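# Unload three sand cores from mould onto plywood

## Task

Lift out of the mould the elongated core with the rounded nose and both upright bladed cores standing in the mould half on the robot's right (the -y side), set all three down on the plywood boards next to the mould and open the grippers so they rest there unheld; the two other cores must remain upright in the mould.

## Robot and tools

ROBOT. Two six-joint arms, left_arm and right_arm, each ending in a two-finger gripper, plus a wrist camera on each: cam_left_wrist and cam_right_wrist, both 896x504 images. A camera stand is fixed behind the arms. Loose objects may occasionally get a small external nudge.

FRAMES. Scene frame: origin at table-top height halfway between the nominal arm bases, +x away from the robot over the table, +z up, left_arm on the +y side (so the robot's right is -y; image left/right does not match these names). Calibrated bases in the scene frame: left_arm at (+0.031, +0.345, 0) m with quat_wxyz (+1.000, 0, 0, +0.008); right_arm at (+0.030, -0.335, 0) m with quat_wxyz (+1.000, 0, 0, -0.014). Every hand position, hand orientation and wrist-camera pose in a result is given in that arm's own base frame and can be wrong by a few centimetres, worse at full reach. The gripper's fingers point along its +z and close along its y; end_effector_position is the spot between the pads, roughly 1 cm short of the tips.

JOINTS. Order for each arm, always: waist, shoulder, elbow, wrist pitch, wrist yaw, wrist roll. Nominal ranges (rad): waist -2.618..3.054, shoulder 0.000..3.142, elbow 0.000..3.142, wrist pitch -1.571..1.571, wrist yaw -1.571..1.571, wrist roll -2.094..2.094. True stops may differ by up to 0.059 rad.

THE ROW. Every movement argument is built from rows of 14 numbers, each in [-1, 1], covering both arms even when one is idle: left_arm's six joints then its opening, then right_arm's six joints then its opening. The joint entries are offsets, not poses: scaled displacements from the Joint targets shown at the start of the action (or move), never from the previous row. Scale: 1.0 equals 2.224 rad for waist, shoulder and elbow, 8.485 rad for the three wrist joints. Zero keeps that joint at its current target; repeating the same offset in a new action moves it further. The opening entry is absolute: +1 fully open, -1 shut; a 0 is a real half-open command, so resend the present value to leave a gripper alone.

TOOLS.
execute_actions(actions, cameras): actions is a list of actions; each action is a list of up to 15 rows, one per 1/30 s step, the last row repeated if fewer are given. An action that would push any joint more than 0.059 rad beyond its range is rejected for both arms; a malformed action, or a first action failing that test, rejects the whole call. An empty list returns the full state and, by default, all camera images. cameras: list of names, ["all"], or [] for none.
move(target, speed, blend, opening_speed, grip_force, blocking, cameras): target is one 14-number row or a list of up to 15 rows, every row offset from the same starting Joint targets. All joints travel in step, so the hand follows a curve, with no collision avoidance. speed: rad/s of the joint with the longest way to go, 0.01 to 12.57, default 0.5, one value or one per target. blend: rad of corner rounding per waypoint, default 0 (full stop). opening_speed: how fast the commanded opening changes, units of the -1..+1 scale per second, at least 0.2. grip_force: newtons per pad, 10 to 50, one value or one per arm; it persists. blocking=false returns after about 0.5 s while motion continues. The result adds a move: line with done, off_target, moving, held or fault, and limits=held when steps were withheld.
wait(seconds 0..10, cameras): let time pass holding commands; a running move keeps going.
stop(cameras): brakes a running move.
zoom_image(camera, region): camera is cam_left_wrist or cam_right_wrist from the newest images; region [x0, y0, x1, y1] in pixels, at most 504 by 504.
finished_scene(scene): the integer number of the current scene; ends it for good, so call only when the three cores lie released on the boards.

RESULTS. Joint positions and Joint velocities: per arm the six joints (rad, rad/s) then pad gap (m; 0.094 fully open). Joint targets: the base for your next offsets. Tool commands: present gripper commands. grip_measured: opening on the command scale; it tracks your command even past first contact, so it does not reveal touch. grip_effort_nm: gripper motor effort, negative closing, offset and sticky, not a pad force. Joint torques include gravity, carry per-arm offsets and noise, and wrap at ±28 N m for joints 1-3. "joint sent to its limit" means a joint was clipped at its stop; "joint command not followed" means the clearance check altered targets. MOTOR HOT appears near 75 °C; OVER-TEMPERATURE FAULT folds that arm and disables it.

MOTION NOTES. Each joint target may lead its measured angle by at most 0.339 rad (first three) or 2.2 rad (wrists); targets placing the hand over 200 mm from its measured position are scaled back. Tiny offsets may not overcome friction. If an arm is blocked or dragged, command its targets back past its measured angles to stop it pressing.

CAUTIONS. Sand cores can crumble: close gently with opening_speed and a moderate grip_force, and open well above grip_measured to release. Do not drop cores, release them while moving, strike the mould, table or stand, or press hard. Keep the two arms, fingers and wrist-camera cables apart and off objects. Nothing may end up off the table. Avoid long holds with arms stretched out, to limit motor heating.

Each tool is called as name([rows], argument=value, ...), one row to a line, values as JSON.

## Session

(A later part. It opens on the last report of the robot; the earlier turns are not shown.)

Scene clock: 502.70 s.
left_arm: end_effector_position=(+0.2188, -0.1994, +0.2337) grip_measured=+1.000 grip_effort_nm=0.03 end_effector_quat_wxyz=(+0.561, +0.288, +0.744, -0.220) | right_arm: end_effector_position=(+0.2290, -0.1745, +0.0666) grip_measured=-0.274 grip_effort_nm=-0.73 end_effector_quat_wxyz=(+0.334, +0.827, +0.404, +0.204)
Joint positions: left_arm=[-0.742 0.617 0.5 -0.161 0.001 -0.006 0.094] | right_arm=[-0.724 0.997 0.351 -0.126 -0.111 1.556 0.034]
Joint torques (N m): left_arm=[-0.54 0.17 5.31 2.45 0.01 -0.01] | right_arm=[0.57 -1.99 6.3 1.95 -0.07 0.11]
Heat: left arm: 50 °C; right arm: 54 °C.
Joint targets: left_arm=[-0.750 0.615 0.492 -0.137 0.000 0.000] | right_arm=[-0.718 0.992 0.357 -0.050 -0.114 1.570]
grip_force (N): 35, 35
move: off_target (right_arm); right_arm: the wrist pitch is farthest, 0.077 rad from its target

move(target=[0,0,0,0,0,0,1,0,0.0065,-0.0065,0.0036,0,0,-0.6], speed=0.06)

move(target=[0,0,0,0,0,0,1,0,0.0045,-0.0046,0.0024,0,0,-0.6], speed=0.06)

move(target=[0,0,0,0,0,0,1,0,0.0045,-0.0046,0.0024,0,0,-0.6], speed=0.06, cameras=["cam_right_wrist"])

Scene clock: 507.07 s.
left_arm: end_effector_position=(+0.2188, -0.1994, +0.2337) grip_measured=+1.000 grip_effort_nm=0.03 end_effector_quat_wxyz=(+0.561, +0.288, +0.744, -0.220) | right_arm: end_effector_position=(+0.2296, -0.1750, +0.0628) grip_measured=-0.274 grip_effort_nm=-0.72 end_effector_quat_wxyz=(+0.335, +0.827, +0.403, +0.204)
Joint positions: left_arm=[-0.742 0.617 0.5 -0.161 0.001 -0.006 0.094] | right_arm=[-0.724 1.011 0.338 -0.096 -0.111 1.557 0.034]
Joint torques (N m): left_arm=[-0.51 0.18 5.33 2.46 0.02 -0.02] | right_arm=[0.54 -1.96 6.16 1.96 -0.07 0.11]
Heat: left arm: 50 °C; right arm: 54 °C.
Joint targets: left_arm=[-0.750 0.615 0.492 -0.137 0.000 0.000] | right_arm=[-0.718 1.006 0.342 -0.019 -0.114 1.571]
grip_force (N): 35, 35
move: off_target (right_arm); right_arm: the wrist pitch is farthest, 0.077 rad from its target

Scene clock: 508.00 s.
left_arm: end_effector_position=(+0.2188, -0.1994, +0.2337) grip_measured=+1.000 grip_effort_nm=0.03 end_effector_quat_wxyz=(+0.561, +0.288, +0.744, -0.220) | right_arm: end_effector_position=(+0.2296, -0.1750, +0.0596) grip_measured=-0.274 grip_effort_nm=-0.73 end_effector_quat_wxyz=(+0.335, +0.827, +0.403, +0.204)
Joint positions: left_arm=[-0.742 0.617 0.5 -0.161 0.001 -0.006 0.094] | right_arm=[-0.724 1.021 0.327 -0.076 -0.111 1.557 0.034]
Joint torques (N m): left_arm=[-0.46 0.13 5.27 2.45 0.01 0] | right_arm=[0.55 -1.99 6.13 1.95 -0.08 0.12]
Heat: left arm: 50 °C; right arm: 54 °C.
Joint targets: left_arm=[-0.750 0.615 0.492 -0.137 0.000 0.000] | right_arm=[-0.718 1.016 0.332 0.001 -0.114 1.570]
grip_force (N): 35, 35
move: off_target (right_arm); right_arm: the wrist pitch is farthest, 0.077 rad from its target

Scene clock: 508.93 s.
left_arm: end_effector_position=(+0.2188, -0.1994, +0.2337) grip_measured=+1.000 grip_effort_nm=0.03 end_effector_quat_wxyz=(+0.561, +0.288, +0.744, -0.220) | right_arm: end_effector_position=(+0.2296, -0.1750, +0.0564) grip_measured=-0.274 grip_effort_nm=-0.73 end_effector_quat_wxyz=(+0.335, +0.827, +0.403, +0.204)
Joint positions: left_arm=[-0.742 0.617 0.5 -0.161 0.001 -0.006 0.094] | right_arm=[-0.724 1.031 0.317 -0.056 -0.111 1.557 0.034]
Joint torques (N m): left_arm=[-0.49 0.14 5.33 2.46 0.02 0] | right_arm=[0.55 -2 6.08 1.97 -0.08 0.11]
Heat: left arm: 50 °C; right arm: 54 °C.
Joint targets: left_arm=[-0.750 0.615 0.492 -0.137 0.000 0.000] | right_arm=[-0.718 1.026 0.322 0.022 -0.114 1.570]
grip_force (N): 35, 35
move: off_target (right_arm); right_arm: the wrist pitch is farthest, 0.077 rad from its target
Images, in order (width x height): cam_right_wrist 896x504.

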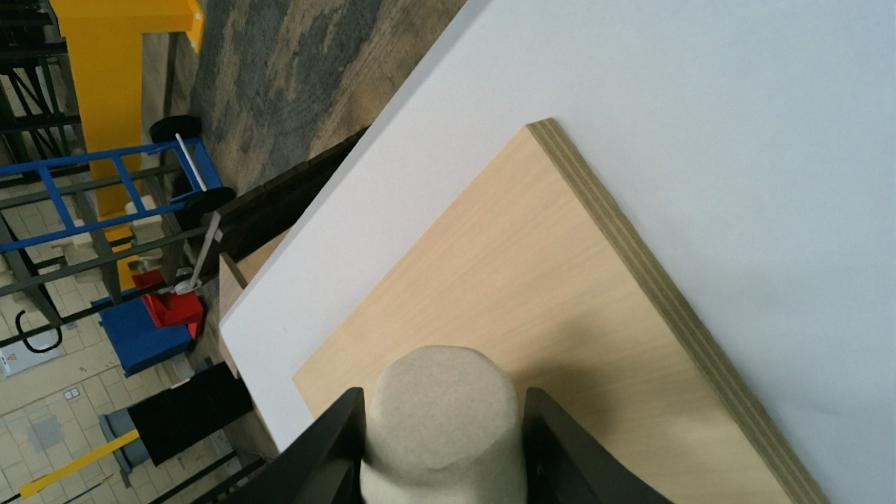

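move(target=[0,0,0,0,0,0,1,0,0.0045,-0.0046,0.0024,0,0,-0.6], speed=0.06)

move(target=[0,0,0,0,0,0,1,0,0.0035,-0.0035,0.0018,0,0,-0.6], speed=0.06)

move(target=[0,0,0,0,0,0,1,0,0.0035,-0.0035,0.0018,0,0,-0.6], speed=0.06)

Scene clock: 513.30 s.
left_arm: end_effector_position=(+0.2188, -0.1994, +0.2337) grip_measured=+1.000 grip_effort_nm=0.03 end_effector_quat_wxyz=(+0.561, +0.288, +0.744, -0.220) | right_arm: end_effector_position=(+0.2295, -0.1749, +0.0532) grip_measured=-0.274 grip_effort_nm=-0.73 end_effector_quat_wxyz=(+0.335, +0.827, +0.403, +0.204)
Joint positions: left_arm=[-0.742 0.617 0.5 -0.161 0.001 -0.006 0.094] | right_arm=[-0.724 1.041 0.307 -0.036 -0.111 1.557 0.034]
Joint torques (N m): left_arm=[-0.53 0.08 5.24 2.47 0.04 0] | right_arm=[0.55 -2.03 6.04 1.97 -0.08 0.12]
Heat: left arm: 50 °C; right arm: 54 °C.
Joint targets: left_arm=[-0.750 0.615 0.492 -0.137 0.000 0.000] | right_arm=[-0.718 1.036 0.311 0.042 -0.114 1.571]
grip_force (N): 35, 35
move: off_target (right_arm); right_arm: the wrist pitch is farthest, 0.078 rad from its target

Scene clock: 514.23 s.
left_arm: end_effector_position=(+0.2188, -0.1994, +0.2337) grip_measured=+1.000 grip_effort_nm=0.03 end_effector_quat_wxyz=(+0.561, +0.288, +0.744, -0.220) | right_arm: end_effector_position=(+0.2294, -0.1749, +0.0509) grip_measured=-0.274 grip_effort_nm=-0.73 end_effector_quat_wxyz=(+0.335, +0.827, +0.403, +0.204)
Joint positions: left_arm=[-0.742 0.617 0.5 -0.161 0.001 -0.006 0.094] | right_arm=[-0.724 1.048 0.299 -0.02 -0.111 1.557 0.034]
Joint torques (N m): left_arm=[-0.51 0.09 5.29 2.46 0.03 0.01] | right_arm=[0.54 -2.07 5.98 1.98 -0.07 0.11]
Heat: left arm: 50 °C; right arm: 54 °C.
Joint targets: left_arm=[-0.750 0.615 0.492 -0.137 0.000 0.000] | right_arm=[-0.718 1.044 0.304 0.057 -0.114 1.571]
grip_force (N): 35, 35
move: off_target (right_arm); right_arm: the wrist pitch is farthest, 0.078 rad from its target

Scene clock: 515.17 s.
left_arm: end_effector_position=(+0.2188, -0.1994, +0.2337) grip_measured=+1.000 grip_effort_nm=0.03 end_effector_quat_wxyz=(+0.561, +0.288, +0.744, -0.220) | right_arm: end_effector_position=(+0.2293, -0.1747, +0.0484) grip_measured=-0.274 grip_effort_nm=-0.72 end_effector_quat_wxyz=(+0.335, +0.827, +0.403, +0.204)
Joint positions: left_arm=[-0.742 0.617 0.5 -0.161 0.001 -0.006 0.094] | right_arm=[-0.724 1.056 0.292 -0.005 -0.111 1.557 0.034]
Joint torques (N m): left_arm=[-0.59 0.1 5.34 2.44 0.02 0.01] | right_arm=[0.55 -2.04 5.97 1.98 -0.08 0.11]
Heat: left arm: 51 °C; right arm: 54 °C.
Joint targets: left_arm=[-0.750 0.615 0.492 -0.137 0.000 0.000] | right_arm=[-0.718 1.052 0.296 0.073 -0.114 1.570]
grip_force (N): 35, 35
move: off_target (right_arm); right_arm: the wrist pitch is farthest, 0.077 rad from its target

move(target=[0,0,0,0,0,0,1,0,0.0035,-0.0035,0.0018,0,0,-0.6], speed=0.06)

move(target=[0,0,0,0,0,0,1,0,0.0035,-0.0035,0.0018,0,0,-0.6], speed=0.06, cameras=["cam_right_wrist"])

Scene clock: 519.27 s.
left_arm: end_effector_position=(+0.2188, -0.1994, +0.2337) grip_measured=+1.000 grip_effort_nm=0.03 end_effector_quat_wxyz=(+0.561, +0.288, +0.744, -0.220) | right_arm: end_effector_position=(+0.2291, -0.1745, +0.0459) grip_measured=-0.274 grip_effort_nm=-0.72 end_effector_quat_wxyz=(+0.335, +0.827, +0.403, +0.204)
Joint positions: left_arm=[-0.742 0.617 0.5 -0.161 0.001 -0.006 0.094] | right_arm=[-0.724 1.064 0.284 0.01 -0.111 1.557 0.034]
Joint torques (N m): left_arm=[-0.53 0.05 5.12 2.47 0.02 -0.01] | right_arm=[0.55 -2.1 5.91 1.99 -0.08 0.11]
Heat: left arm: 51 °C; right arm: 55 °C.
Joint targets: left_arm=[-0.750 0.615 0.492 -0.137 0.000 0.000] | right_arm=[-0.718 1.060 0.288 0.088 -0.114 1.570]
grip_force (N): 35, 35
move: off_target (right_arm); right_arm: the wrist pitch is farthest, 0.078 rad from its target

Scene clock: 520.03 s.
left_arm: end_effector_position=(+0.2188, -0.1994, +0.2337) grip_measured=+1.000 grip_effort_nm=0.03 end_effector_quat_wxyz=(+0.561, +0.288, +0.744, -0.220) | right_arm: end_effector_position=(+0.2292, -0.1746, +0.0443) grip_measured=-0.274 grip_effort_nm=-0.73 end_effector_quat_wxyz=(+0.336, +0.827, +0.403, +0.205)
Joint positions: left_arm=[-0.742 0.617 0.5 -0.161 0.001 -0.006 0.094] | right_arm=[-0.724 1.071 0.277 0.025 -0.111 1.558 0.034]
Joint torques (N m): left_arm=[-0.54 0.09 5.31 2.47 0.02 0.01] | right_arm=[0.57 -2.06 5.79 1.96 -0.08 0.1]
Heat: left arm: 51 °C; right arm: 55 °C.
Joint targets: left_arm=[-0.750 0.615 0.492 -0.137 0.000 0.000] | right_arm=[-0.718 1.067 0.281 0.103 -0.114 1.570]
grip_force (N): 35, 35
move: off_target (right_arm); right_arm: the wrist pitch is farthest, 0.078 rad from its target
Images, in order (width x height): cam_right_wrist 896x504.

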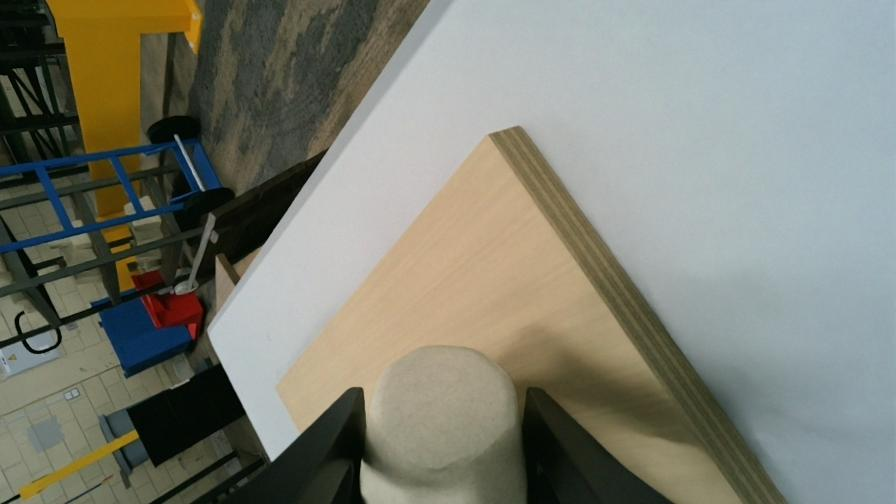

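move(target=[0,0,0,0,0,0,1,0,0.0025,-0.0025,0.0013,0,0,-0.6], speed=0.06)

move(target=[0,0,0,0,0,0,1,0,0.0025,-0.0025,0.0013,0,0,-0.6], speed=0.06)

Scene clock: 524.63 s.
left_arm: end_effector_position=(+0.2188, -0.1994, +0.2337) grip_measured=+1.000 grip_effort_nm=0.03 end_effector_quat_wxyz=(+0.561, +0.288, +0.744, -0.220) | right_arm: end_effector_position=(+0.2297, -0.1751, +0.0437) grip_measured=-0.274 grip_effort_nm=-0.72 end_effector_quat_wxyz=(+0.338, +0.826, +0.402, +0.206)
Joint positions: left_arm=[-0.742 0.617 0.5 -0.161 0.001 -0.006 0.094] | right_arm=[-0.724 1.076 0.273 0.04 -0.111 1.559 0.034]
Joint torques (N m): left_arm=[-0.53 0.16 5.27 2.44 0.03 -0.01] | right_arm=[0.53 -2 5.75 1.89 -0.08 0.1]
Heat: left arm: 51 °C; right arm: 54 °C.
Joint targets: left_arm=[-0.750 0.615 0.492 -0.137 0.000 0.000] | right_arm=[-0.718 1.073 0.275 0.114 -0.114 1.570]
grip_force (N): 35, 35
move: off_target (right_arm); right_arm: the wrist pitch is farthest, 0.074 rad from its target

Scene clock: 525.40 s.
left_arm: end_effector_position=(+0.2188, -0.1994, +0.2337) grip_measured=+1.000 grip_effort_nm=0.03 end_effector_quat_wxyz=(+0.561, +0.288, +0.744, -0.220) | right_arm: end_effector_position=(+0.2303, -0.1756, +0.0433) grip_measured=-0.274 grip_effort_nm=-0.72 end_effector_quat_wxyz=(+0.340, +0.825, +0.401, +0.207)
Joint positions: left_arm=[-0.742 0.617 0.5 -0.161 0.001 -0.006 0.094] | right_arm=[-0.724 1.081 0.268 0.055 -0.111 1.559 0.034]
Joint torques (N m): left_arm=[-0.49 0.18 5.24 2.45 0 0.01] | right_arm=[0.57 -2 5.63 1.91 -0.08 0.1]
Heat: left arm: 51 °C; right arm: 54 °C.
Joint targets: left_arm=[-0.750 0.615 0.492 -0.137 0.000 0.000] | right_arm=[-0.718 1.079 0.269 0.125 -0.114 1.571]
grip_force (N): 35, 35
move: off_target (right_arm); right_arm: the wrist pitch is farthest, 0.070 rad from its target

move(target=[0,0,0,0,0,0,1,0,0.0025,-0.0025,0.0005,0,0,-0.6], speed=0.06)

move(target=[0,0,0,0,0,0,1,0,0.0025,-0.0025,0.0005,0,0,-0.6], speed=0.06, cameras=["cam_right_wrist"])

Scene clock: 529.67 s.
left_arm: end_effector_position=(+0.2188, -0.1994, +0.2337) grip_measured=+1.000 grip_effort_nm=0.03 end_effector_quat_wxyz=(+0.561, +0.288, +0.744, -0.220) | right_arm: end_effector_position=(+0.2307, -0.1760, +0.0427) grip_measured=-0.274 grip_effort_nm=-0.72 end_effector_quat_wxyz=(+0.341, +0.825, +0.401, +0.208)
Joint positions: left_arm=[-0.742 0.617 0.5 -0.161 0.001 -0.006 0.094] | right_arm=[-0.724 1.085 0.264 0.066 -0.111 1.561 0.034]
Joint torques (N m): left_arm=[-0.5 0.16 5.26 2.44 0.02 0] | right_arm=[0.55 -1.89 5.46 1.84 -0.08 0.07]
Heat: left arm: 51 °C; right arm: 54 °C.
Joint targets: left_arm=[-0.750 0.615 0.492 -0.137 0.000 0.000] | right_arm=[-0.718 1.084 0.264 0.129 -0.114 1.571]
grip_force (N): 35, 35
move: off_target (right_arm); right_arm: the wrist pitch is farthest, 0.063 rad from its target

Scene clock: 530.40 s.
left_arm: end_effector_position=(+0.2188, -0.1994, +0.2337) grip_measured=+1.000 grip_effort_nm=0.03 end_effector_quat_wxyz=(+0.561, +0.288, +0.744, -0.220) | right_arm: end_effector_position=(+0.2311, -0.1761, +0.0422) grip_measured=-0.274 grip_effort_nm=-0.72 end_effector_quat_wxyz=(+0.342, +0.824, +0.400, +0.209)
Joint positions: left_arm=[-0.742 0.617 0.5 -0.161 0.001 -0.006 0.094] | right_arm=[-0.724 1.089 0.26 0.078 -0.112 1.562 0.034]
Joint torques (N m): left_arm=[-0.57 0.1 5.31 2.48 0.01 0.01] | right_arm=[0.55 -1.83 5.35 1.79 -0.07 0.06]
Heat: left arm: 51 °C; right arm: 54 °C.
Joint targets: left_arm=[-0.750 0.615 0.492 -0.137 0.000 0.000] | right_arm=[-0.718 1.090 0.258 0.133 -0.114 1.570]
grip_force (N): 35, 35
move: off_target (right_arm); right_arm: the wrist pitch is farthest, 0.056 rad from its target
Images, in order (width x height): cam_right_wrist 896x504.

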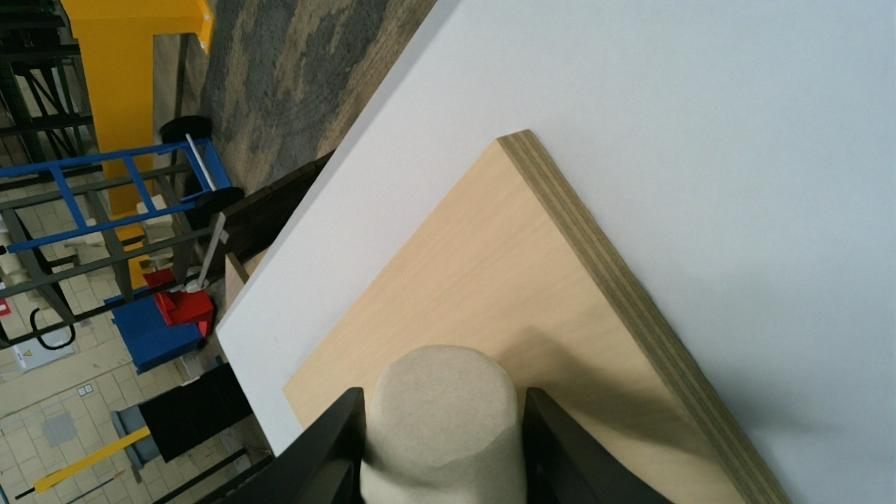

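move(target=[0,0,0,0,0,0,1,0,0.0040,-0.0035,0.0010,0,0,-0.6], speed=0.06)

move(target=[0,0,0,0,0,0,1,0,0.0040,-0.0035,0.0010,0,0,-0.6], speed=0.06)

move(target=[0,0,0,0,0,0,1,0,0.0040,-0.0035,0.0010,0,0,-0.6], speed=0.06, cameras=["cam_right_wrist"])

Scene clock: 535.40 s.
left_arm: end_effector_position=(+0.2188, -0.1994, +0.2337) grip_measured=+1.000 grip_effort_nm=0.03 end_effector_quat_wxyz=(+0.561, +0.288, +0.744, -0.220) | right_arm: end_effector_position=(+0.2319, -0.1761, +0.0413) grip_measured=-0.274 grip_effort_nm=-0.72 end_effector_quat_wxyz=(+0.344, +0.823, +0.399, +0.211)
Joint positions: left_arm=[-0.742 0.617 0.5 -0.161 0.001 -0.006 0.094] | right_arm=[-0.724 1.096 0.255 0.095 -0.115 1.565 0.034]
Joint torques (N m): left_arm=[-0.54 0.16 5.33 2.45 0.03 0.02] | right_arm=[0.57 -1.73 5.14 1.71 -0.04 0.02]
Heat: left arm: 51 °C; right arm: 54 °C.
Joint targets: left_arm=[-0.750 0.615 0.492 -0.137 0.000 0.000] | right_arm=[-0.718 1.099 0.251 0.142 -0.114 1.571]
grip_force (N): 35, 35
move: off_target (right_arm); right_arm: the wrist pitch is farthest, 0.046 rad from its target

Scene clock: 536.17 s.
left_arm: end_effector_position=(+0.2188, -0.1994, +0.2337) grip_measured=+1.000 grip_effort_nm=0.03 end_effector_quat_wxyz=(+0.561, +0.288, +0.744, -0.220) | right_arm: end_effector_position=(+0.2329, -0.1761, +0.0406) grip_measured=-0.274 grip_effort_nm=-0.72 end_effector_quat_wxyz=(+0.345, +0.822, +0.399, +0.214)
Joint positions: left_arm=[-0.742 0.617 0.5 -0.161 0.001 -0.006 0.094] | right_arm=[-0.724 1.103 0.249 0.114 -0.119 1.567 0.034]
Joint torques (N m): left_arm=[-0.51 0.02 5.22 2.45 0.01 0] | right_arm=[0.54 -1.54 4.94 1.58 -0.01 0]
Heat: left arm: 51 °C; right arm: 54 °C.
Joint targets: left_arm=[-0.750 0.615 0.492 -0.137 0.000 0.000] | right_arm=[-0.718 1.107 0.243 0.151 -0.114 1.571]
grip_force (N): 35, 35
move: off_target (right_arm); right_arm: the wrist pitch is farthest, 0.037 rad from its target

Scene clock: 536.93 s.
left_arm: end_effector_position=(+0.2188, -0.1994, +0.2337) grip_measured=+1.000 grip_effort_nm=0.03 end_effector_quat_wxyz=(+0.561, +0.288, +0.744, -0.220) | right_arm: end_effector_position=(+0.2337, -0.1761, +0.0398) grip_measured=-0.274 grip_effort_nm=-0.72 end_effector_quat_wxyz=(+0.346, +0.821, +0.398, +0.217)
Joint positions: left_arm=[-0.742 0.617 0.5 -0.161 0.001 -0.006 0.094] | right_arm=[-0.724 1.111 0.243 0.132 -0.122 1.569 0.034]
Joint torques (N m): left_arm=[-0.54 0.18 5.26 2.46 -0.01 0.01] | right_arm=[0.55 -1.46 4.72 1.5 0.02 -0.03]
Heat: left arm: 51 °C; right arm: 54 °C.
Joint targets: left_arm=[-0.750 0.615 0.492 -0.137 0.000 0.000] | right_arm=[-0.718 1.116 0.235 0.159 -0.114 1.570]
grip_force (N): 35, 35
move: done
Images, in order (width x height): cam_right_wrist 896x504.

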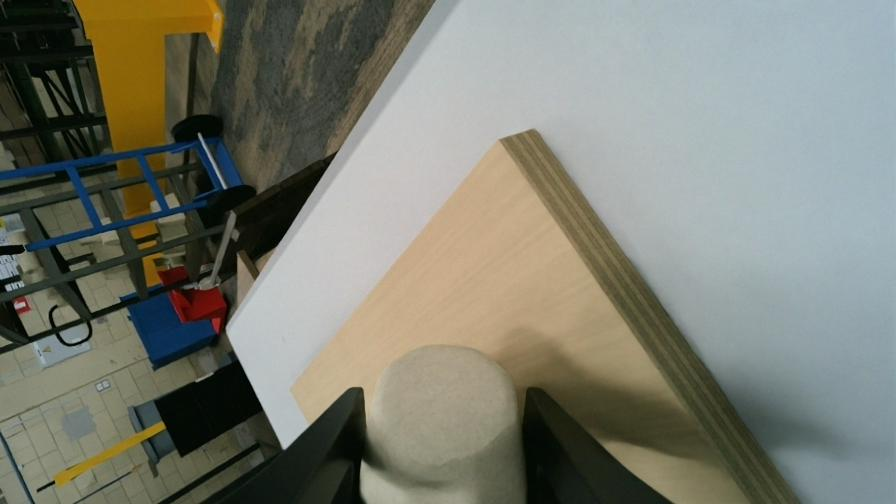

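move(target=[0,0,0,0,0,0,1,0,0,0,0,0,0,0.0], opening_speed=0.2, cameras=["cam_right_wrist"])

Scene clock: 542.20 s.
left_arm: end_effector_position=(+0.2188, -0.1994, +0.2337) grip_measured=+1.000 grip_effort_nm=0.03 end_effector_quat_wxyz=(+0.561, +0.288, +0.744, -0.220) | right_arm: end_effector_position=(+0.2341, -0.1764, +0.0396) grip_measured=-0.003 grip_effort_nm=0.18 end_effector_quat_wxyz=(+0.348, +0.821, +0.398, +0.217)
Joint positions: left_arm=[-0.742 0.617 0.5 -0.161 0.001 -0.006 0.094] | right_arm=[-0.724 1.114 0.241 0.14 -0.122 1.57 0.047]
Joint torques (N m): left_arm=[-0.64 0.2 5.34 2.44 0.01 0] | right_arm=[0.55 -1.72 4.92 1.44 0.03 -0.02]
Heat: left arm: 51 °C; right arm: 53 °C.
Joint targets: left_arm=[-0.750 0.615 0.492 -0.137 0.000 0.000] | right_arm=[-0.718 1.116 0.235 0.159 -0.114 1.571]
grip_force (N): 35, 35
move: done
Images, in order (width x height): cam_right_wrist 896x504.

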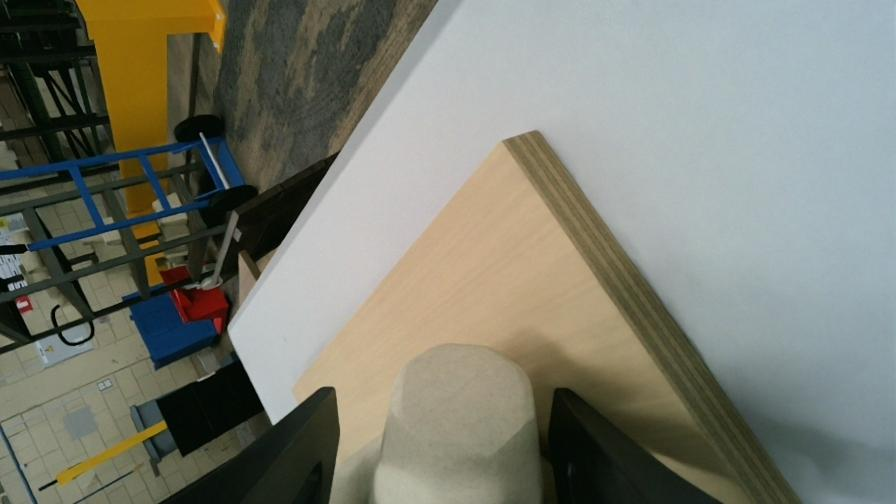

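move(target=[0,0,0,0,0,0,1,0,-0.1983,0.0292,-0.0588,0,0,0.1], speed=0.3, cameras=["cam_right_wrist"])

Scene clock: 550.07 s.
left_arm: end_effector_position=(+0.2188, -0.1994, +0.2337) grip_measured=+1.000 grip_effort_nm=0.03 end_effector_quat_wxyz=(+0.561, +0.288, +0.744, -0.220) | right_arm: end_effector_position=(+0.2005, -0.1467, +0.0727) grip_measured=+0.097 grip_effort_nm=0.18 end_effector_quat_wxyz=(+0.343, +0.823, +0.398, +0.216)
Joint positions: left_arm=[-0.742 0.617 0.5 -0.161 0.001 -0.006 0.094] | right_arm=[-0.724 0.685 0.269 -0.327 -0.122 1.57 0.052]
Joint torques (N m): left_arm=[-0.53 0.13 5.26 2.45 0 0.01] | right_arm=[0.55 -0.72 8.7 1.16 0.03 -0.03]
Heat: left arm: 51 °C; right arm: 52 °C.
Joint targets: left_arm=[-0.750 0.615 0.492 -0.137 0.000 0.000] | right_arm=[-0.718 0.675 0.300 -0.340 -0.114 1.570]
grip_force (N): 35, 35
move: done
Images, in order (width x height): cam_right_wrist 896x504.

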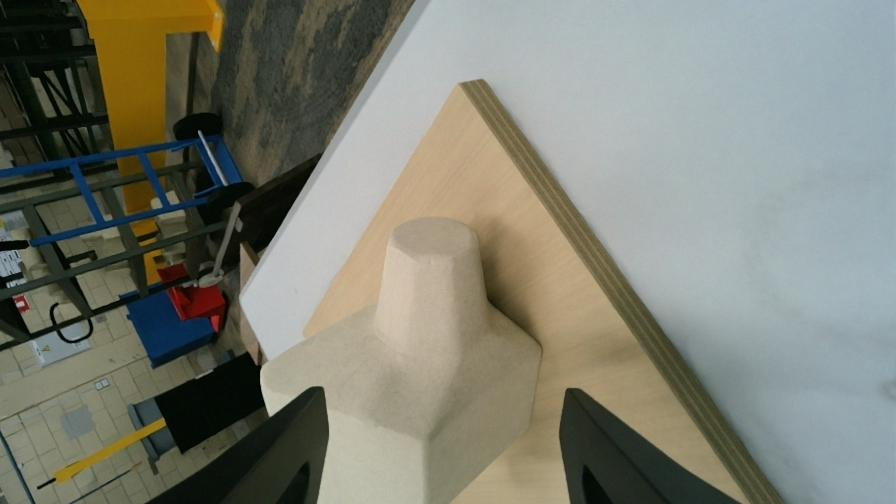

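move([
  [0,0,0,0,0,0,1,0,-0.1236,0.09,-0.03,0,0,0.1],
  [0,0,0,0,0,0,1,0.15,-0.198,0.0868,-0.0493,0.0134,-0.185,0.1],
], speed=0.6, blend=0.1, cameras=["all"])

Scene clock: 557.37 s.
left_arm: end_effector_position=(+0.2188, -0.1994, +0.2337) grip_measured=+1.000 grip_effort_nm=0.03 end_effector_quat_wxyz=(+0.561, +0.288, +0.744, -0.220) | right_arm: end_effector_position=(+0.1916, -0.0767, +0.1703) grip_measured=+0.097 grip_effort_nm=0.18 end_effector_quat_wxyz=(+0.490, +0.171, +0.850, -0.092)
Joint positions: left_arm=[-0.742 0.617 0.5 -0.161 0.001 -0.006 0.094] | right_arm=[-0.391 0.248 0.471 -0.75 -0.006 0.009 0.052]
Joint torques (N m): left_arm=[-0.46 0.21 5.26 2.45 0.03 -0.01] | right_arm=[0.61 1.11 7.47 1.36 0.05 -0.18]
Heat: left arm: 51 °C; right arm: 51 °C.
Joint targets: left_arm=[-0.750 0.615 0.492 -0.137 0.000 0.000] | right_arm=[-0.384 0.235 0.493 -0.758 0.000 0.001]
grip_force (N): 35, 35
move: done

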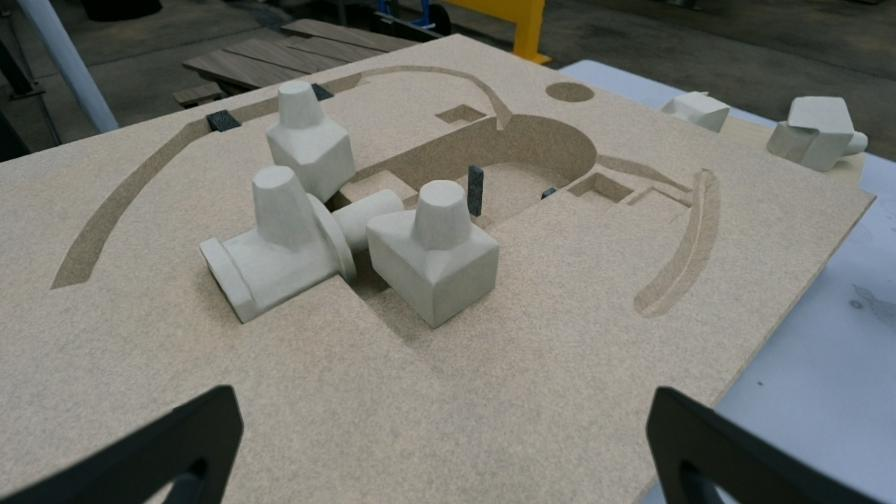

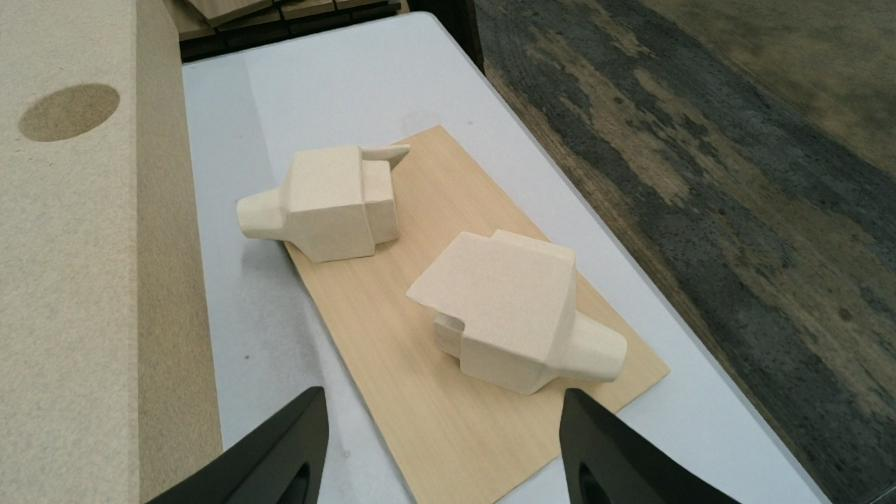

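move(target=[0.2257,0.4150,0.0589,0.1039,0.0645,0.0124,1,0,0,0,0,0,0,0.1], speed=0.5, cameras=["cam_left_wrist"])

zoom_image(camera="cam_left_wrist", region=[300, 150, 600, 400])

Scene clock: 582.47 s.
left_arm: end_effector_position=(+0.3870, -0.1949, +0.1758) grip_measured=+1.000 grip_effort_nm=0.03 end_effector_quat_wxyz=(+0.590, +0.295, +0.707, -0.256) | right_arm: end_effector_position=(+0.1916, -0.0767, +0.1703) grip_measured=+0.097 grip_effort_nm=0.17 end_effector_quat_wxyz=(+0.490, +0.171, +0.850, -0.092)
Joint positions: left_arm=[-0.253 1.529 0.598 0.727 0.542 0.092 0.094] | right_arm=[-0.391 0.248 0.471 -0.75 -0.006 0.009 0.052]
Joint torques (N m): left_arm=[0.31 -4.52 6.89 2.3 0.15 0.09] | right_arm=[0.59 1.11 7.47 1.36 0.04 -0.13]
Heat: left arm: 52 °C; right arm: 51 °C.
Joint targets: left_arm=[-0.248 1.538 0.623 0.744 0.547 0.105] | right_arm=[-0.384 0.235 0.493 -0.758 0.000 0.001]
grip_force (N): 35, 35
move: done
Images, in order (width x height): cam_left_wrist 896x504.

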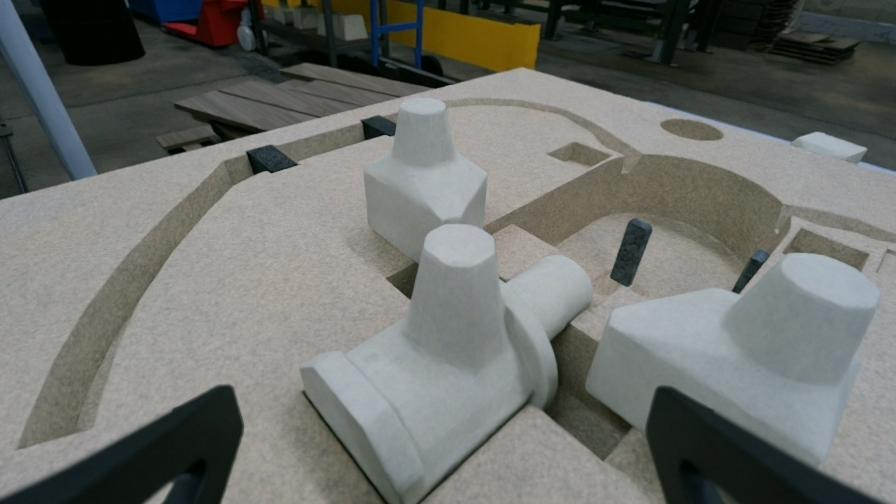

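Scaled by 1.680.

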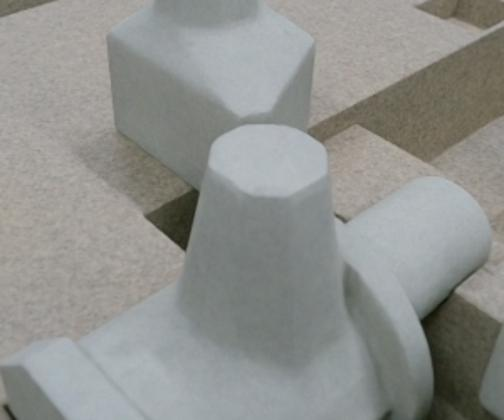

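move(target=[-0.0621,0.1291,0.1073,0.0037,-0.0161,-0.0028,0.35,0,0,0,0,0,0,0.1], speed=0.3, cameras=["cam_left_wrist"])

Scene clock: 594.97 s.
left_arm: end_effector_position=(+0.4368, -0.2534, +0.1573) grip_measured=+0.352 grip_effort_nm=-0.08 end_effector_quat_wxyz=(+0.583, +0.303, +0.710, -0.253) | right_arm: end_effector_position=(+0.1916, -0.0767, +0.1703) grip_measured=+0.097 grip_effort_nm=0.17 end_effector_quat_wxyz=(+0.490, +0.171, +0.850, -0.092)
Joint positions: left_arm=[-0.38 1.809 0.838 0.758 0.424 0.082 0.064] | right_arm=[-0.391 0.248 0.471 -0.75 -0.006 0.009 0.052]
Joint torques (N m): left_arm=[-0.47 -6.23 6.63 2.36 -0.05 -0.07] | right_arm=[0.58 1.1 7.46 1.36 0.04 -0.13]
Heat: left arm: 51 °C; right arm: 51 °C.
Joint targets: left_arm=[-0.386 1.825 0.862 0.776 0.411 0.081] | right_arm=[-0.384 0.235 0.493 -0.758 0.000 0.001]
grip_force (N): 35, 35
move: done
Images, in order (width x height): cam_left_wrist 896x504.

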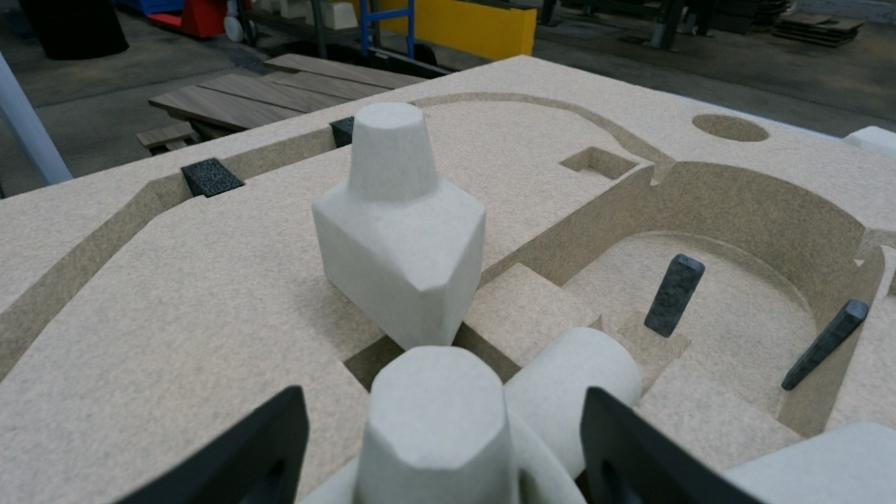

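move(target=[0,0,0,0,0,0,-0.6,0,0,0,0,0,0,0.1], grip_force=40, opening_speed=0.4, cameras=["cam_left_wrist"])

Scene clock: 599.77 s.
left_arm: end_effector_position=(+0.4369, -0.2533, +0.1574) grip_measured=-0.286 grip_effort_nm=-0.81 end_effector_quat_wxyz=(+0.583, +0.303, +0.710, -0.253) | right_arm: end_effector_position=(+0.1916, -0.0767, +0.1703) grip_measured=+0.097 grip_effort_nm=0.18 end_effector_quat_wxyz=(+0.490, +0.171, +0.850, -0.092)
Joint positions: left_arm=[-0.38 1.809 0.838 0.759 0.423 0.082 0.034] | right_arm=[-0.391 0.248 0.471 -0.75 -0.006 0.009 0.052]
Joint torques (N m): left_arm=[-0.42 -6.23 6.61 2.33 -0.03 -0.06] | right_arm=[0.58 1.11 7.49 1.37 0.04 -0.12]
Heat: left arm: 51 °C; right arm: 51 °C.
Joint targets: left_arm=[-0.386 1.825 0.862 0.776 0.411 0.082] | right_arm=[-0.384 0.235 0.493 -0.758 0.000 0.001]
grip_force (N): 40, 40
move: done
Images, in order (width x height): cam_left_wrist 896x504.

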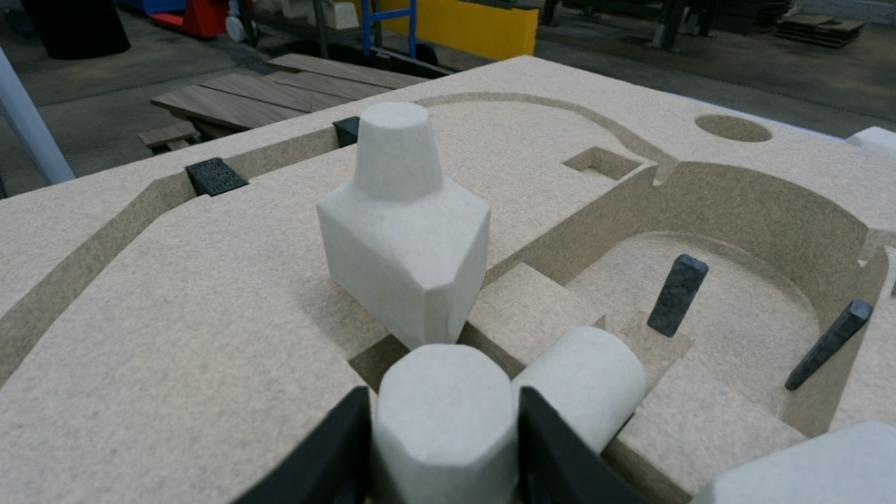

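move([
  [0,-0.0800,0.0513,-0.0173,0,0,-0.6,0,0,0,0,0,0,0.1],
  [0,-0.1183,0.1079,-0.0422,0,0,-0.6,0,0,0,0,0,0,0.1],
], speed=0.12, blend=0.02, cameras=["cam_left_wrist"])

Scene clock: 608.83 s.
left_arm: end_effector_position=(+0.4363, -0.2494, +0.2108) grip_measured=-0.287 grip_effort_nm=-0.81 end_effector_quat_wxyz=(+0.534, +0.296, +0.753, -0.244) | right_arm: end_effector_position=(+0.1916, -0.0767, +0.1703) grip_measured=+0.097 grip_effort_nm=0.17 end_effector_quat_wxyz=(+0.490, +0.171, +0.850, -0.092)
Joint positions: left_arm=[-0.381 1.647 1.036 0.266 0.4 0.085 0.033] | right_arm=[-0.391 0.248 0.471 -0.75 -0.006 0.009 0.052]
Joint torques (N m): left_arm=[-0.39 -13.37 11.17 3.77 0.25 -0.09] | right_arm=[0.58 1.11 7.46 1.36 0.04 -0.12]
Heat: left arm: 53 °C; right arm: 50 °C.
Joint targets: left_arm=[-0.386 1.562 1.102 0.418 0.411 0.081] | right_arm=[-0.384 0.235 0.493 -0.758 0.000 0.001]
grip_force (N): 40, 40
move: off_target (left_arm); left_arm: the wrist pitch is farthest, 0.152 rad from its target
Images, in order (width x height): cam_left_wrist 896x504.

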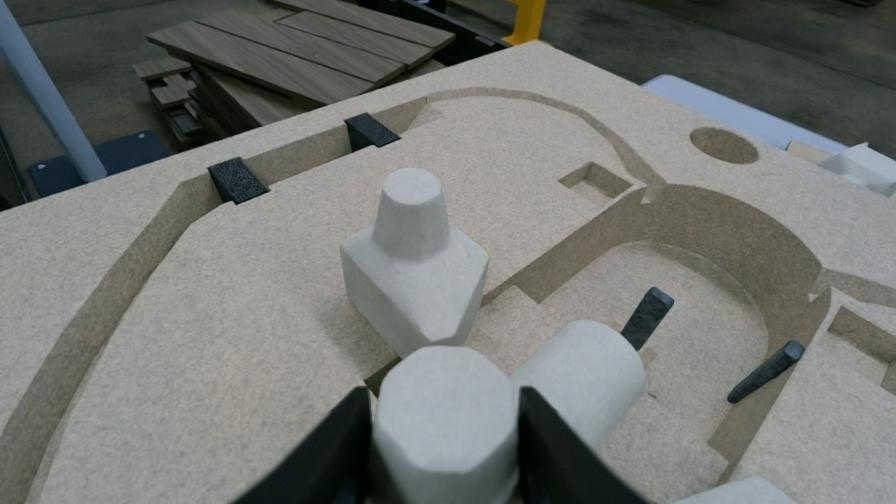

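move(target=[0,-0.0495,0.0630,-0.0153,0,0,-0.6,0,0,0,0,0,0,0.1], speed=0.12, cameras=["cam_left_wrist"])

Scene clock: 614.67 s.
left_arm: end_effector_position=(+0.4292, -0.2465, +0.2994) grip_measured=-0.287 grip_effort_nm=-0.81 end_effector_quat_wxyz=(+0.579, +0.297, +0.719, -0.244) | right_arm: end_effector_position=(+0.1916, -0.0767, +0.1703) grip_measured=+0.097 grip_effort_nm=0.17 end_effector_quat_wxyz=(+0.490, +0.171, +0.850, -0.092)
Joint positions: left_arm=[-0.381 1.53 1.175 0.125 0.399 0.084 0.033] | right_arm=[-0.391 0.248 0.471 -0.75 -0.006 0.009 0.052]
Joint torques (N m): left_arm=[-0.28 -12.41 11.59 3.94 0.22 -0.09] | right_arm=[0.58 1.11 7.47 1.36 0.05 -0.13]
Heat: left arm: 57 °C; right arm: 50 °C.
Joint targets: left_arm=[-0.386 1.452 1.242 0.288 0.410 0.082] | right_arm=[-0.384 0.235 0.493 -0.758 0.000 0.001]
grip_force (N): 40, 40
move: off_target (left_arm); left_arm: the wrist pitch is farthest, 0.163 rad from its target
Images, in order (width x height): cam_left_wrist 896x504.

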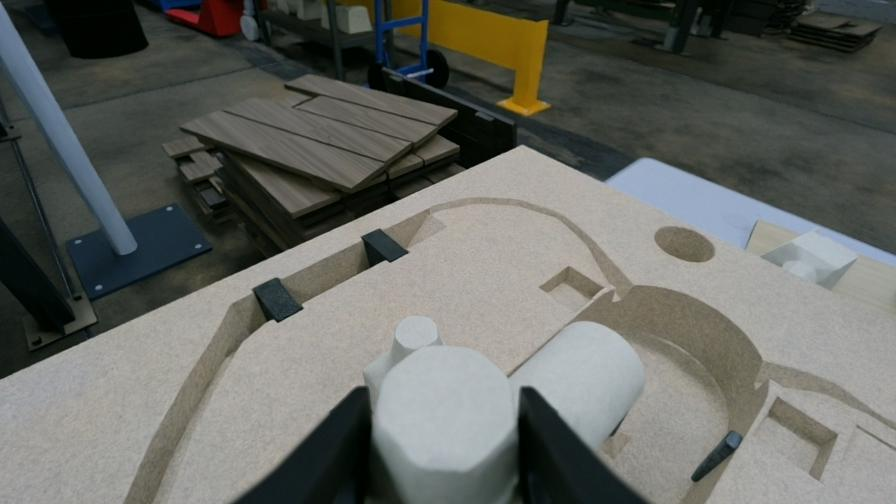

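move(target=[0.3507,-0.2752,-0.1897,-0.0222,-0.0483,-0.0097,-0.6,0,0,0,0,0,0,0.1], speed=0.35, cameras=["all"])

Scene clock: 627.13 s.
left_arm: end_effector_position=(+0.3240, +0.1334, +0.3178) grip_measured=-0.287 grip_effort_nm=-0.81 end_effector_quat_wxyz=(+0.632, -0.145, +0.751, +0.124) | right_arm: end_effector_position=(+0.1916, -0.0767, +0.1703) grip_measured=+0.097 grip_effort_nm=0.18 end_effector_quat_wxyz=(+0.490, +0.171, +0.850, -0.092)
Joint positions: left_arm=[0.39 0.89 0.797 -0.078 0.005 0.004 0.033] | right_arm=[-0.391 0.248 0.471 -0.75 -0.006 0.009 0.052]
Joint torques (N m): left_arm=[0.42 -5.23 7.86 4.16 0 -0.11] | right_arm=[0.61 1.09 7.46 1.36 0.04 -0.12]
Heat: left arm: 62 °C; right arm: 50 °C.
Joint targets: left_arm=[0.394 0.840 0.820 0.099 0.001 -0.001] | right_arm=[-0.384 0.235 0.493 -0.758 0.000 0.001]
grip_force (N): 40, 40
move: off_target (left_arm); left_arm: the wrist pitch is farthest, 0.178 rad from its target

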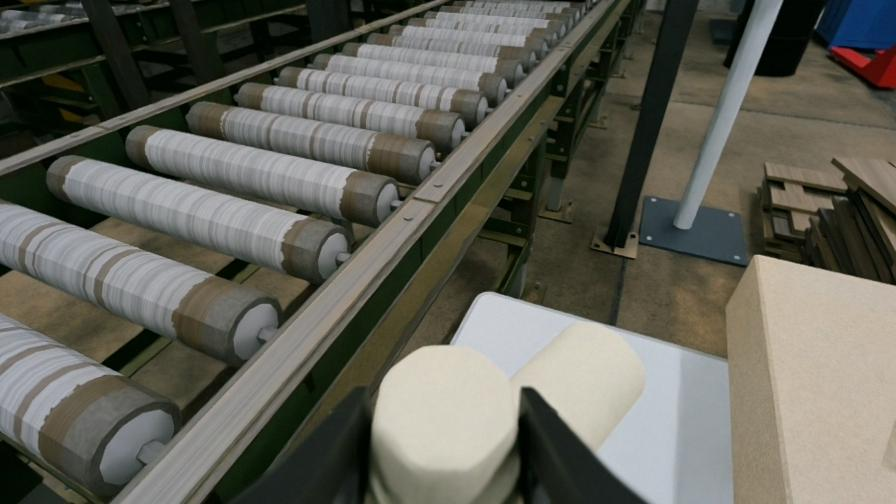

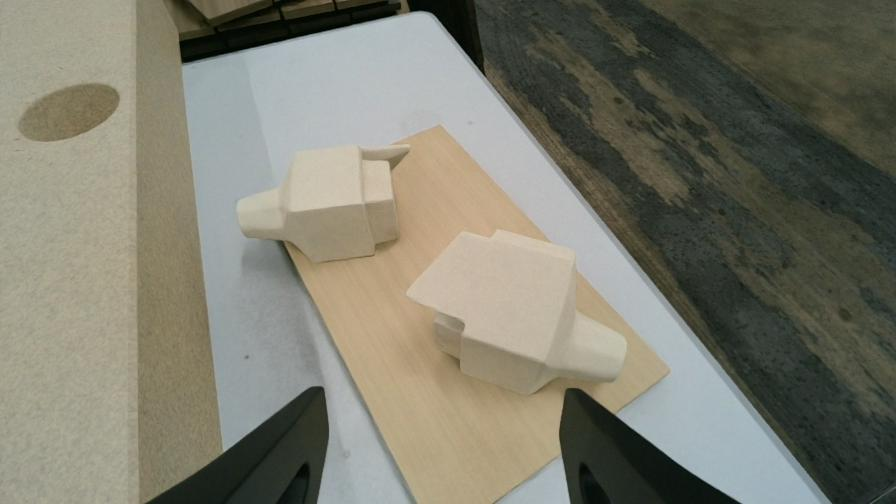

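move([
  [0,0.0081,-0.1246,0.0312,0,0,-0.6,0,0,0,0,0,0,0.1],
  [0,0.0607,-0.2203,0.0691,0,0,-0.6,0,0,0,0,0,0,0.1],
], speed=0.3, blend=0.03, cameras=["cam_left_wrist"])

Scene clock: 634.40 s.
left_arm: end_effector_position=(+0.3230, +0.1331, +0.1816) grip_measured=-0.287 grip_effort_nm=-0.81 end_effector_quat_wxyz=(+0.623, -0.148, +0.759, +0.122) | right_arm: end_effector_position=(+0.1916, -0.0767, +0.1703) grip_measured=+0.097 grip_effort_nm=0.17 end_effector_quat_wxyz=(+0.490, +0.171, +0.850, -0.092)
Joint positions: left_arm=[0.39 0.995 0.305 0.493 0.004 0.001 0.033] | right_arm=[-0.391 0.248 0.471 -0.75 -0.006 0.009 0.052]
Joint torques (N m): left_arm=[0.35 -3.19 7.58 4.34 -0.03 -0.09] | right_arm=[0.59 1.1 7.46 1.36 0.04 -0.12]
Heat: left arm: 66 °C; right arm: 50 °C.
Joint targets: left_arm=[0.394 0.975 0.331 0.686 0.001 -0.001] | right_arm=[-0.384 0.235 0.493 -0.758 0.000 0.001]
grip_force (N): 40, 40
move: off_target (left_arm); left_arm: the wrist pitch is farthest, 0.192 rad from its target
Images, in order (width x height): cam_left_wrist 896x504.

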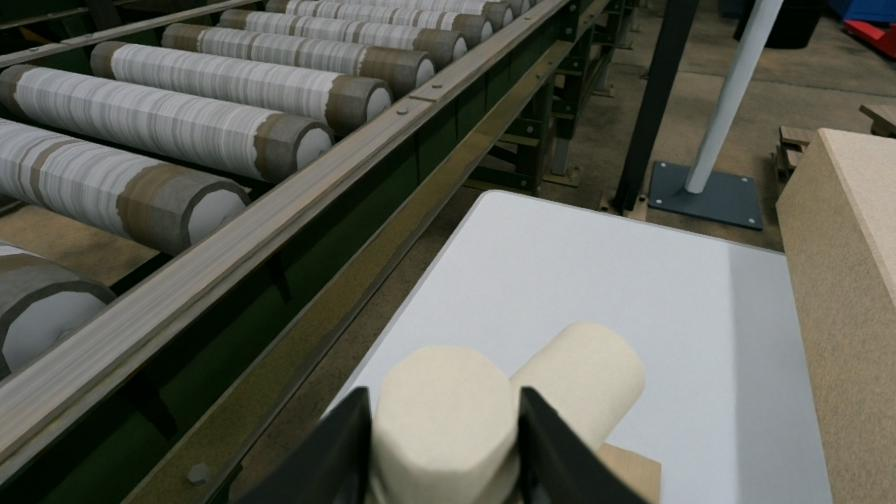

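move(target=[0,0.0506,-0.0270,0.0199,0,0,-0.6,0,0,0,0,0,0,0.1], speed=0.12)

move(target=[0,0.0110,-0.0060,0.0044,0,0,-0.6,0,0,0,0,0,0,0.1], speed=0.08)

move(target=[0,0.0110,-0.0060,0.0044,0,0,-0.6,0,0,0,0,0,0,0.1], speed=0.08)

Scene clock: 641.53 s.
left_arm: end_effector_position=(+0.3267, +0.1348, +0.1610) grip_measured=-0.287 grip_effort_nm=-0.81 end_effector_quat_wxyz=(+0.624, -0.148, +0.757, +0.123) | right_arm: end_effector_position=(+0.1916, -0.0767, +0.1703) grip_measured=+0.097 grip_effort_nm=0.17 end_effector_quat_wxyz=(+0.490, +0.171, +0.850, -0.092)
Joint positions: left_arm=[0.39 1.105 0.249 0.664 0.003 0.001 0.033] | right_arm=[-0.391 0.248 0.471 -0.75 -0.006 0.009 0.052]
Joint torques (N m): left_arm=[0.36 -3.34 6.9 4.32 -0.02 -0.09] | right_arm=[0.59 1.1 7.47 1.37 0.03 -0.12]
Heat: left arm: 72 °C; right arm: 50 °C.
Joint targets: left_arm=[0.394 1.088 0.270 0.854 0.001 -0.001] | right_arm=[-0.384 0.235 0.493 -0.758 0.000 0.001]
grip_force (N): 40, 40
move: off_target (left_arm); left_arm: the wrist pitch is farthest, 0.191 rad from its target

Scene clock: 642.57 s.
left_arm: end_effector_position=(+0.3268, +0.1349, +0.1562) grip_measured=-0.287 grip_effort_nm=-0.81 end_effector_quat_wxyz=(+0.624, -0.148, +0.757, +0.123) | right_arm: end_effector_position=(+0.1916, -0.0767, +0.1703) grip_measured=+0.097 grip_effort_nm=0.17 end_effector_quat_wxyz=(+0.490, +0.171, +0.850, -0.092)
Joint positions: left_arm=[0.39 1.129 0.235 0.702 0.003 0.001 0.033] | right_arm=[-0.391 0.248 0.471 -0.75 -0.006 0.009 0.052]
Joint torques (N m): left_arm=[0.38 -3.33 6.71 4.3 0 -0.09] | right_arm=[0.59 1.1 7.46 1.36 0.05 -0.12]
Heat: left arm: 73 °C; right arm: 50 °C.
Joint targets: left_arm=[0.394 1.112 0.257 0.892 0.001 -0.001] | right_arm=[-0.384 0.235 0.493 -0.758 0.000 0.001]
grip_force (N): 40, 40
move: off_target (left_arm); left_arm: the wrist pitch is farthest, 0.189 rad from its target

Scene clock: 643.60 s.
left_arm: end_effector_position=(+0.3268, +0.1349, +0.1518) grip_measured=-0.287 grip_effort_nm=-0.81 end_effector_quat_wxyz=(+0.625, -0.148, +0.757, +0.123) | right_arm: end_effector_position=(+0.1916, -0.0767, +0.1703) grip_measured=+0.097 grip_effort_nm=0.17 end_effector_quat_wxyz=(+0.490, +0.171, +0.850, -0.092)
Joint positions: left_arm=[0.39 1.153 0.223 0.74 0.003 0.001 0.033] | right_arm=[-0.391 0.248 0.471 -0.75 -0.006 0.009 0.052]
Joint torques (N m): left_arm=[0.38 -3.47 6.5 4.33 0.02 -0.07] | right_arm=[0.58 1.11 7.47 1.36 0.04 -0.12]
Heat: left arm: 73 °C; right arm: 50 °C.
Joint targets: left_arm=[0.394 1.136 0.244 0.929 0.001 -0.001] | right_arm=[-0.384 0.235 0.493 -0.758 0.000 0.001]
grip_force (N): 40, 40
move: off_target (left_arm); left_arm: the wrist pitch is farthest, 0.190 rad from its target

move(target=[0,0.0120,-0.0060,0.0048,0,0,-0.6,0,0,0,0,0,0,0.1], speed=0.08)

move(target=[0,0.0120,-0.0055,0.0048,0,0,-0.6,0,0,0,0,0,0,0.1], speed=0.08)

move(target=[0,0.0120,-0.0050,0.0048,0,0,-0.6,0,0,0,0,0,0,0.1], speed=0.08)

Scene clock: 647.20 s.
left_arm: end_effector_position=(+0.3269, +0.1350, +0.1476) grip_measured=-0.287 grip_effort_nm=-0.82 end_effector_quat_wxyz=(+0.626, -0.148, +0.756, +0.123) | right_arm: end_effector_position=(+0.1916, -0.0767, +0.1703) grip_measured=+0.097 grip_effort_nm=0.18 end_effector_quat_wxyz=(+0.490, +0.171, +0.850, -0.092)
Joint positions: left_arm=[0.39 1.179 0.21 0.781 0.003 0.001 0.033] | right_arm=[-0.391 0.248 0.471 -0.75 -0.006 0.009 0.052]
Joint torques (N m): left_arm=[0.39 -3.49 6.37 4.3 0.01 -0.06] | right_arm=[0.59 1.11 7.46 1.36 0.04 -0.12]
Heat: left arm: 75 °C; right arm: 50 °C. Fold the left arm in close to its base, or ease its load, before you think long.
Joint targets: left_arm=[0.394 1.163 0.230 0.970 0.001 -0.001] | right_arm=[-0.384 0.235 0.493 -0.758 0.000 0.001]
MOTOR HOT: the wrist pitch of the left arm reports 75 °C; the controller's stop level is 90 °C. To cool a motor, set the load down, stop pushing, or move to a pose that needs little force.
grip_force (N): 40, 40
move: off_target (left_arm); left_arm: the wrist pitch is farthest, 0.189 rad from its target

Scene clock: 648.27 s.
left_arm: end_effector_position=(+0.3268, +0.1350, +0.1435) grip_measured=-0.287 grip_effort_nm=-0.81 end_effector_quat_wxyz=(+0.626, -0.148, +0.755, +0.123) | right_arm: end_effector_position=(+0.1916, -0.0767, +0.1703) grip_measured=+0.097 grip_effort_nm=0.17 end_effector_quat_wxyz=(+0.490, +0.171, +0.850, -0.092)
Joint positions: left_arm=[0.39 1.206 0.198 0.822 0.002 0.001 0.033] | right_arm=[-0.391 0.248 0.471 -0.75 -0.006 0.009 0.052]
Joint torques (N m): left_arm=[0.29 -3.49 6.23 4.31 -0.01 -0.07] | right_arm=[0.59 1.11 7.46 1.36 0.03 -0.12]
Heat: left arm: 76 °C; right arm: 50 °C. Fold the left arm in close to its base, or ease its load, before you think long.
Joint targets: left_arm=[0.394 1.190 0.218 1.011 0.001 -0.001] | right_arm=[-0.384 0.235 0.493 -0.758 0.000 0.001]
MOTOR HOT: still on. The wrist pitch of the left arm reports 76 °C.
grip_force (N): 40, 40
move: off_target (left_arm); left_arm: the wrist pitch is farthest, 0.189 rad from its target

Scene clock: 649.33 s.
left_arm: end_effector_position=(+0.3269, +0.1351, +0.1403) grip_measured=-0.287 grip_effort_nm=-0.81 end_effector_quat_wxyz=(+0.628, -0.148, +0.754, +0.124) | right_arm: end_effector_position=(+0.1916, -0.0767, +0.1703) grip_measured=+0.097 grip_effort_nm=0.17 end_effector_quat_wxyz=(+0.490, +0.171, +0.850, -0.092)
Joint positions: left_arm=[0.39 1.232 0.187 0.863 0.002 0.001 0.033] | right_arm=[-0.391 0.248 0.471 -0.75 -0.006 0.009 0.052]
Joint torques (N m): left_arm=[0.31 -3.63 6.02 4.29 0 -0.07] | right_arm=[0.59 1.13 7.47 1.37 0.04 -0.12]
Heat: left arm: 76 °C; right arm: 50 °C. Fold the left arm in close to its base, or ease its load, before you think long.
Joint targets: left_arm=[0.394 1.217 0.207 1.051 0.001 -0.001] | right_arm=[-0.384 0.235 0.493 -0.758 0.000 0.001]
MOTOR HOT: still on. The wrist pitch of the left arm reports 76 °C.
grip_force (N): 40, 40
move: off_target (left_arm); left_arm: the wrist pitch is farthest, 0.189 rad from its target


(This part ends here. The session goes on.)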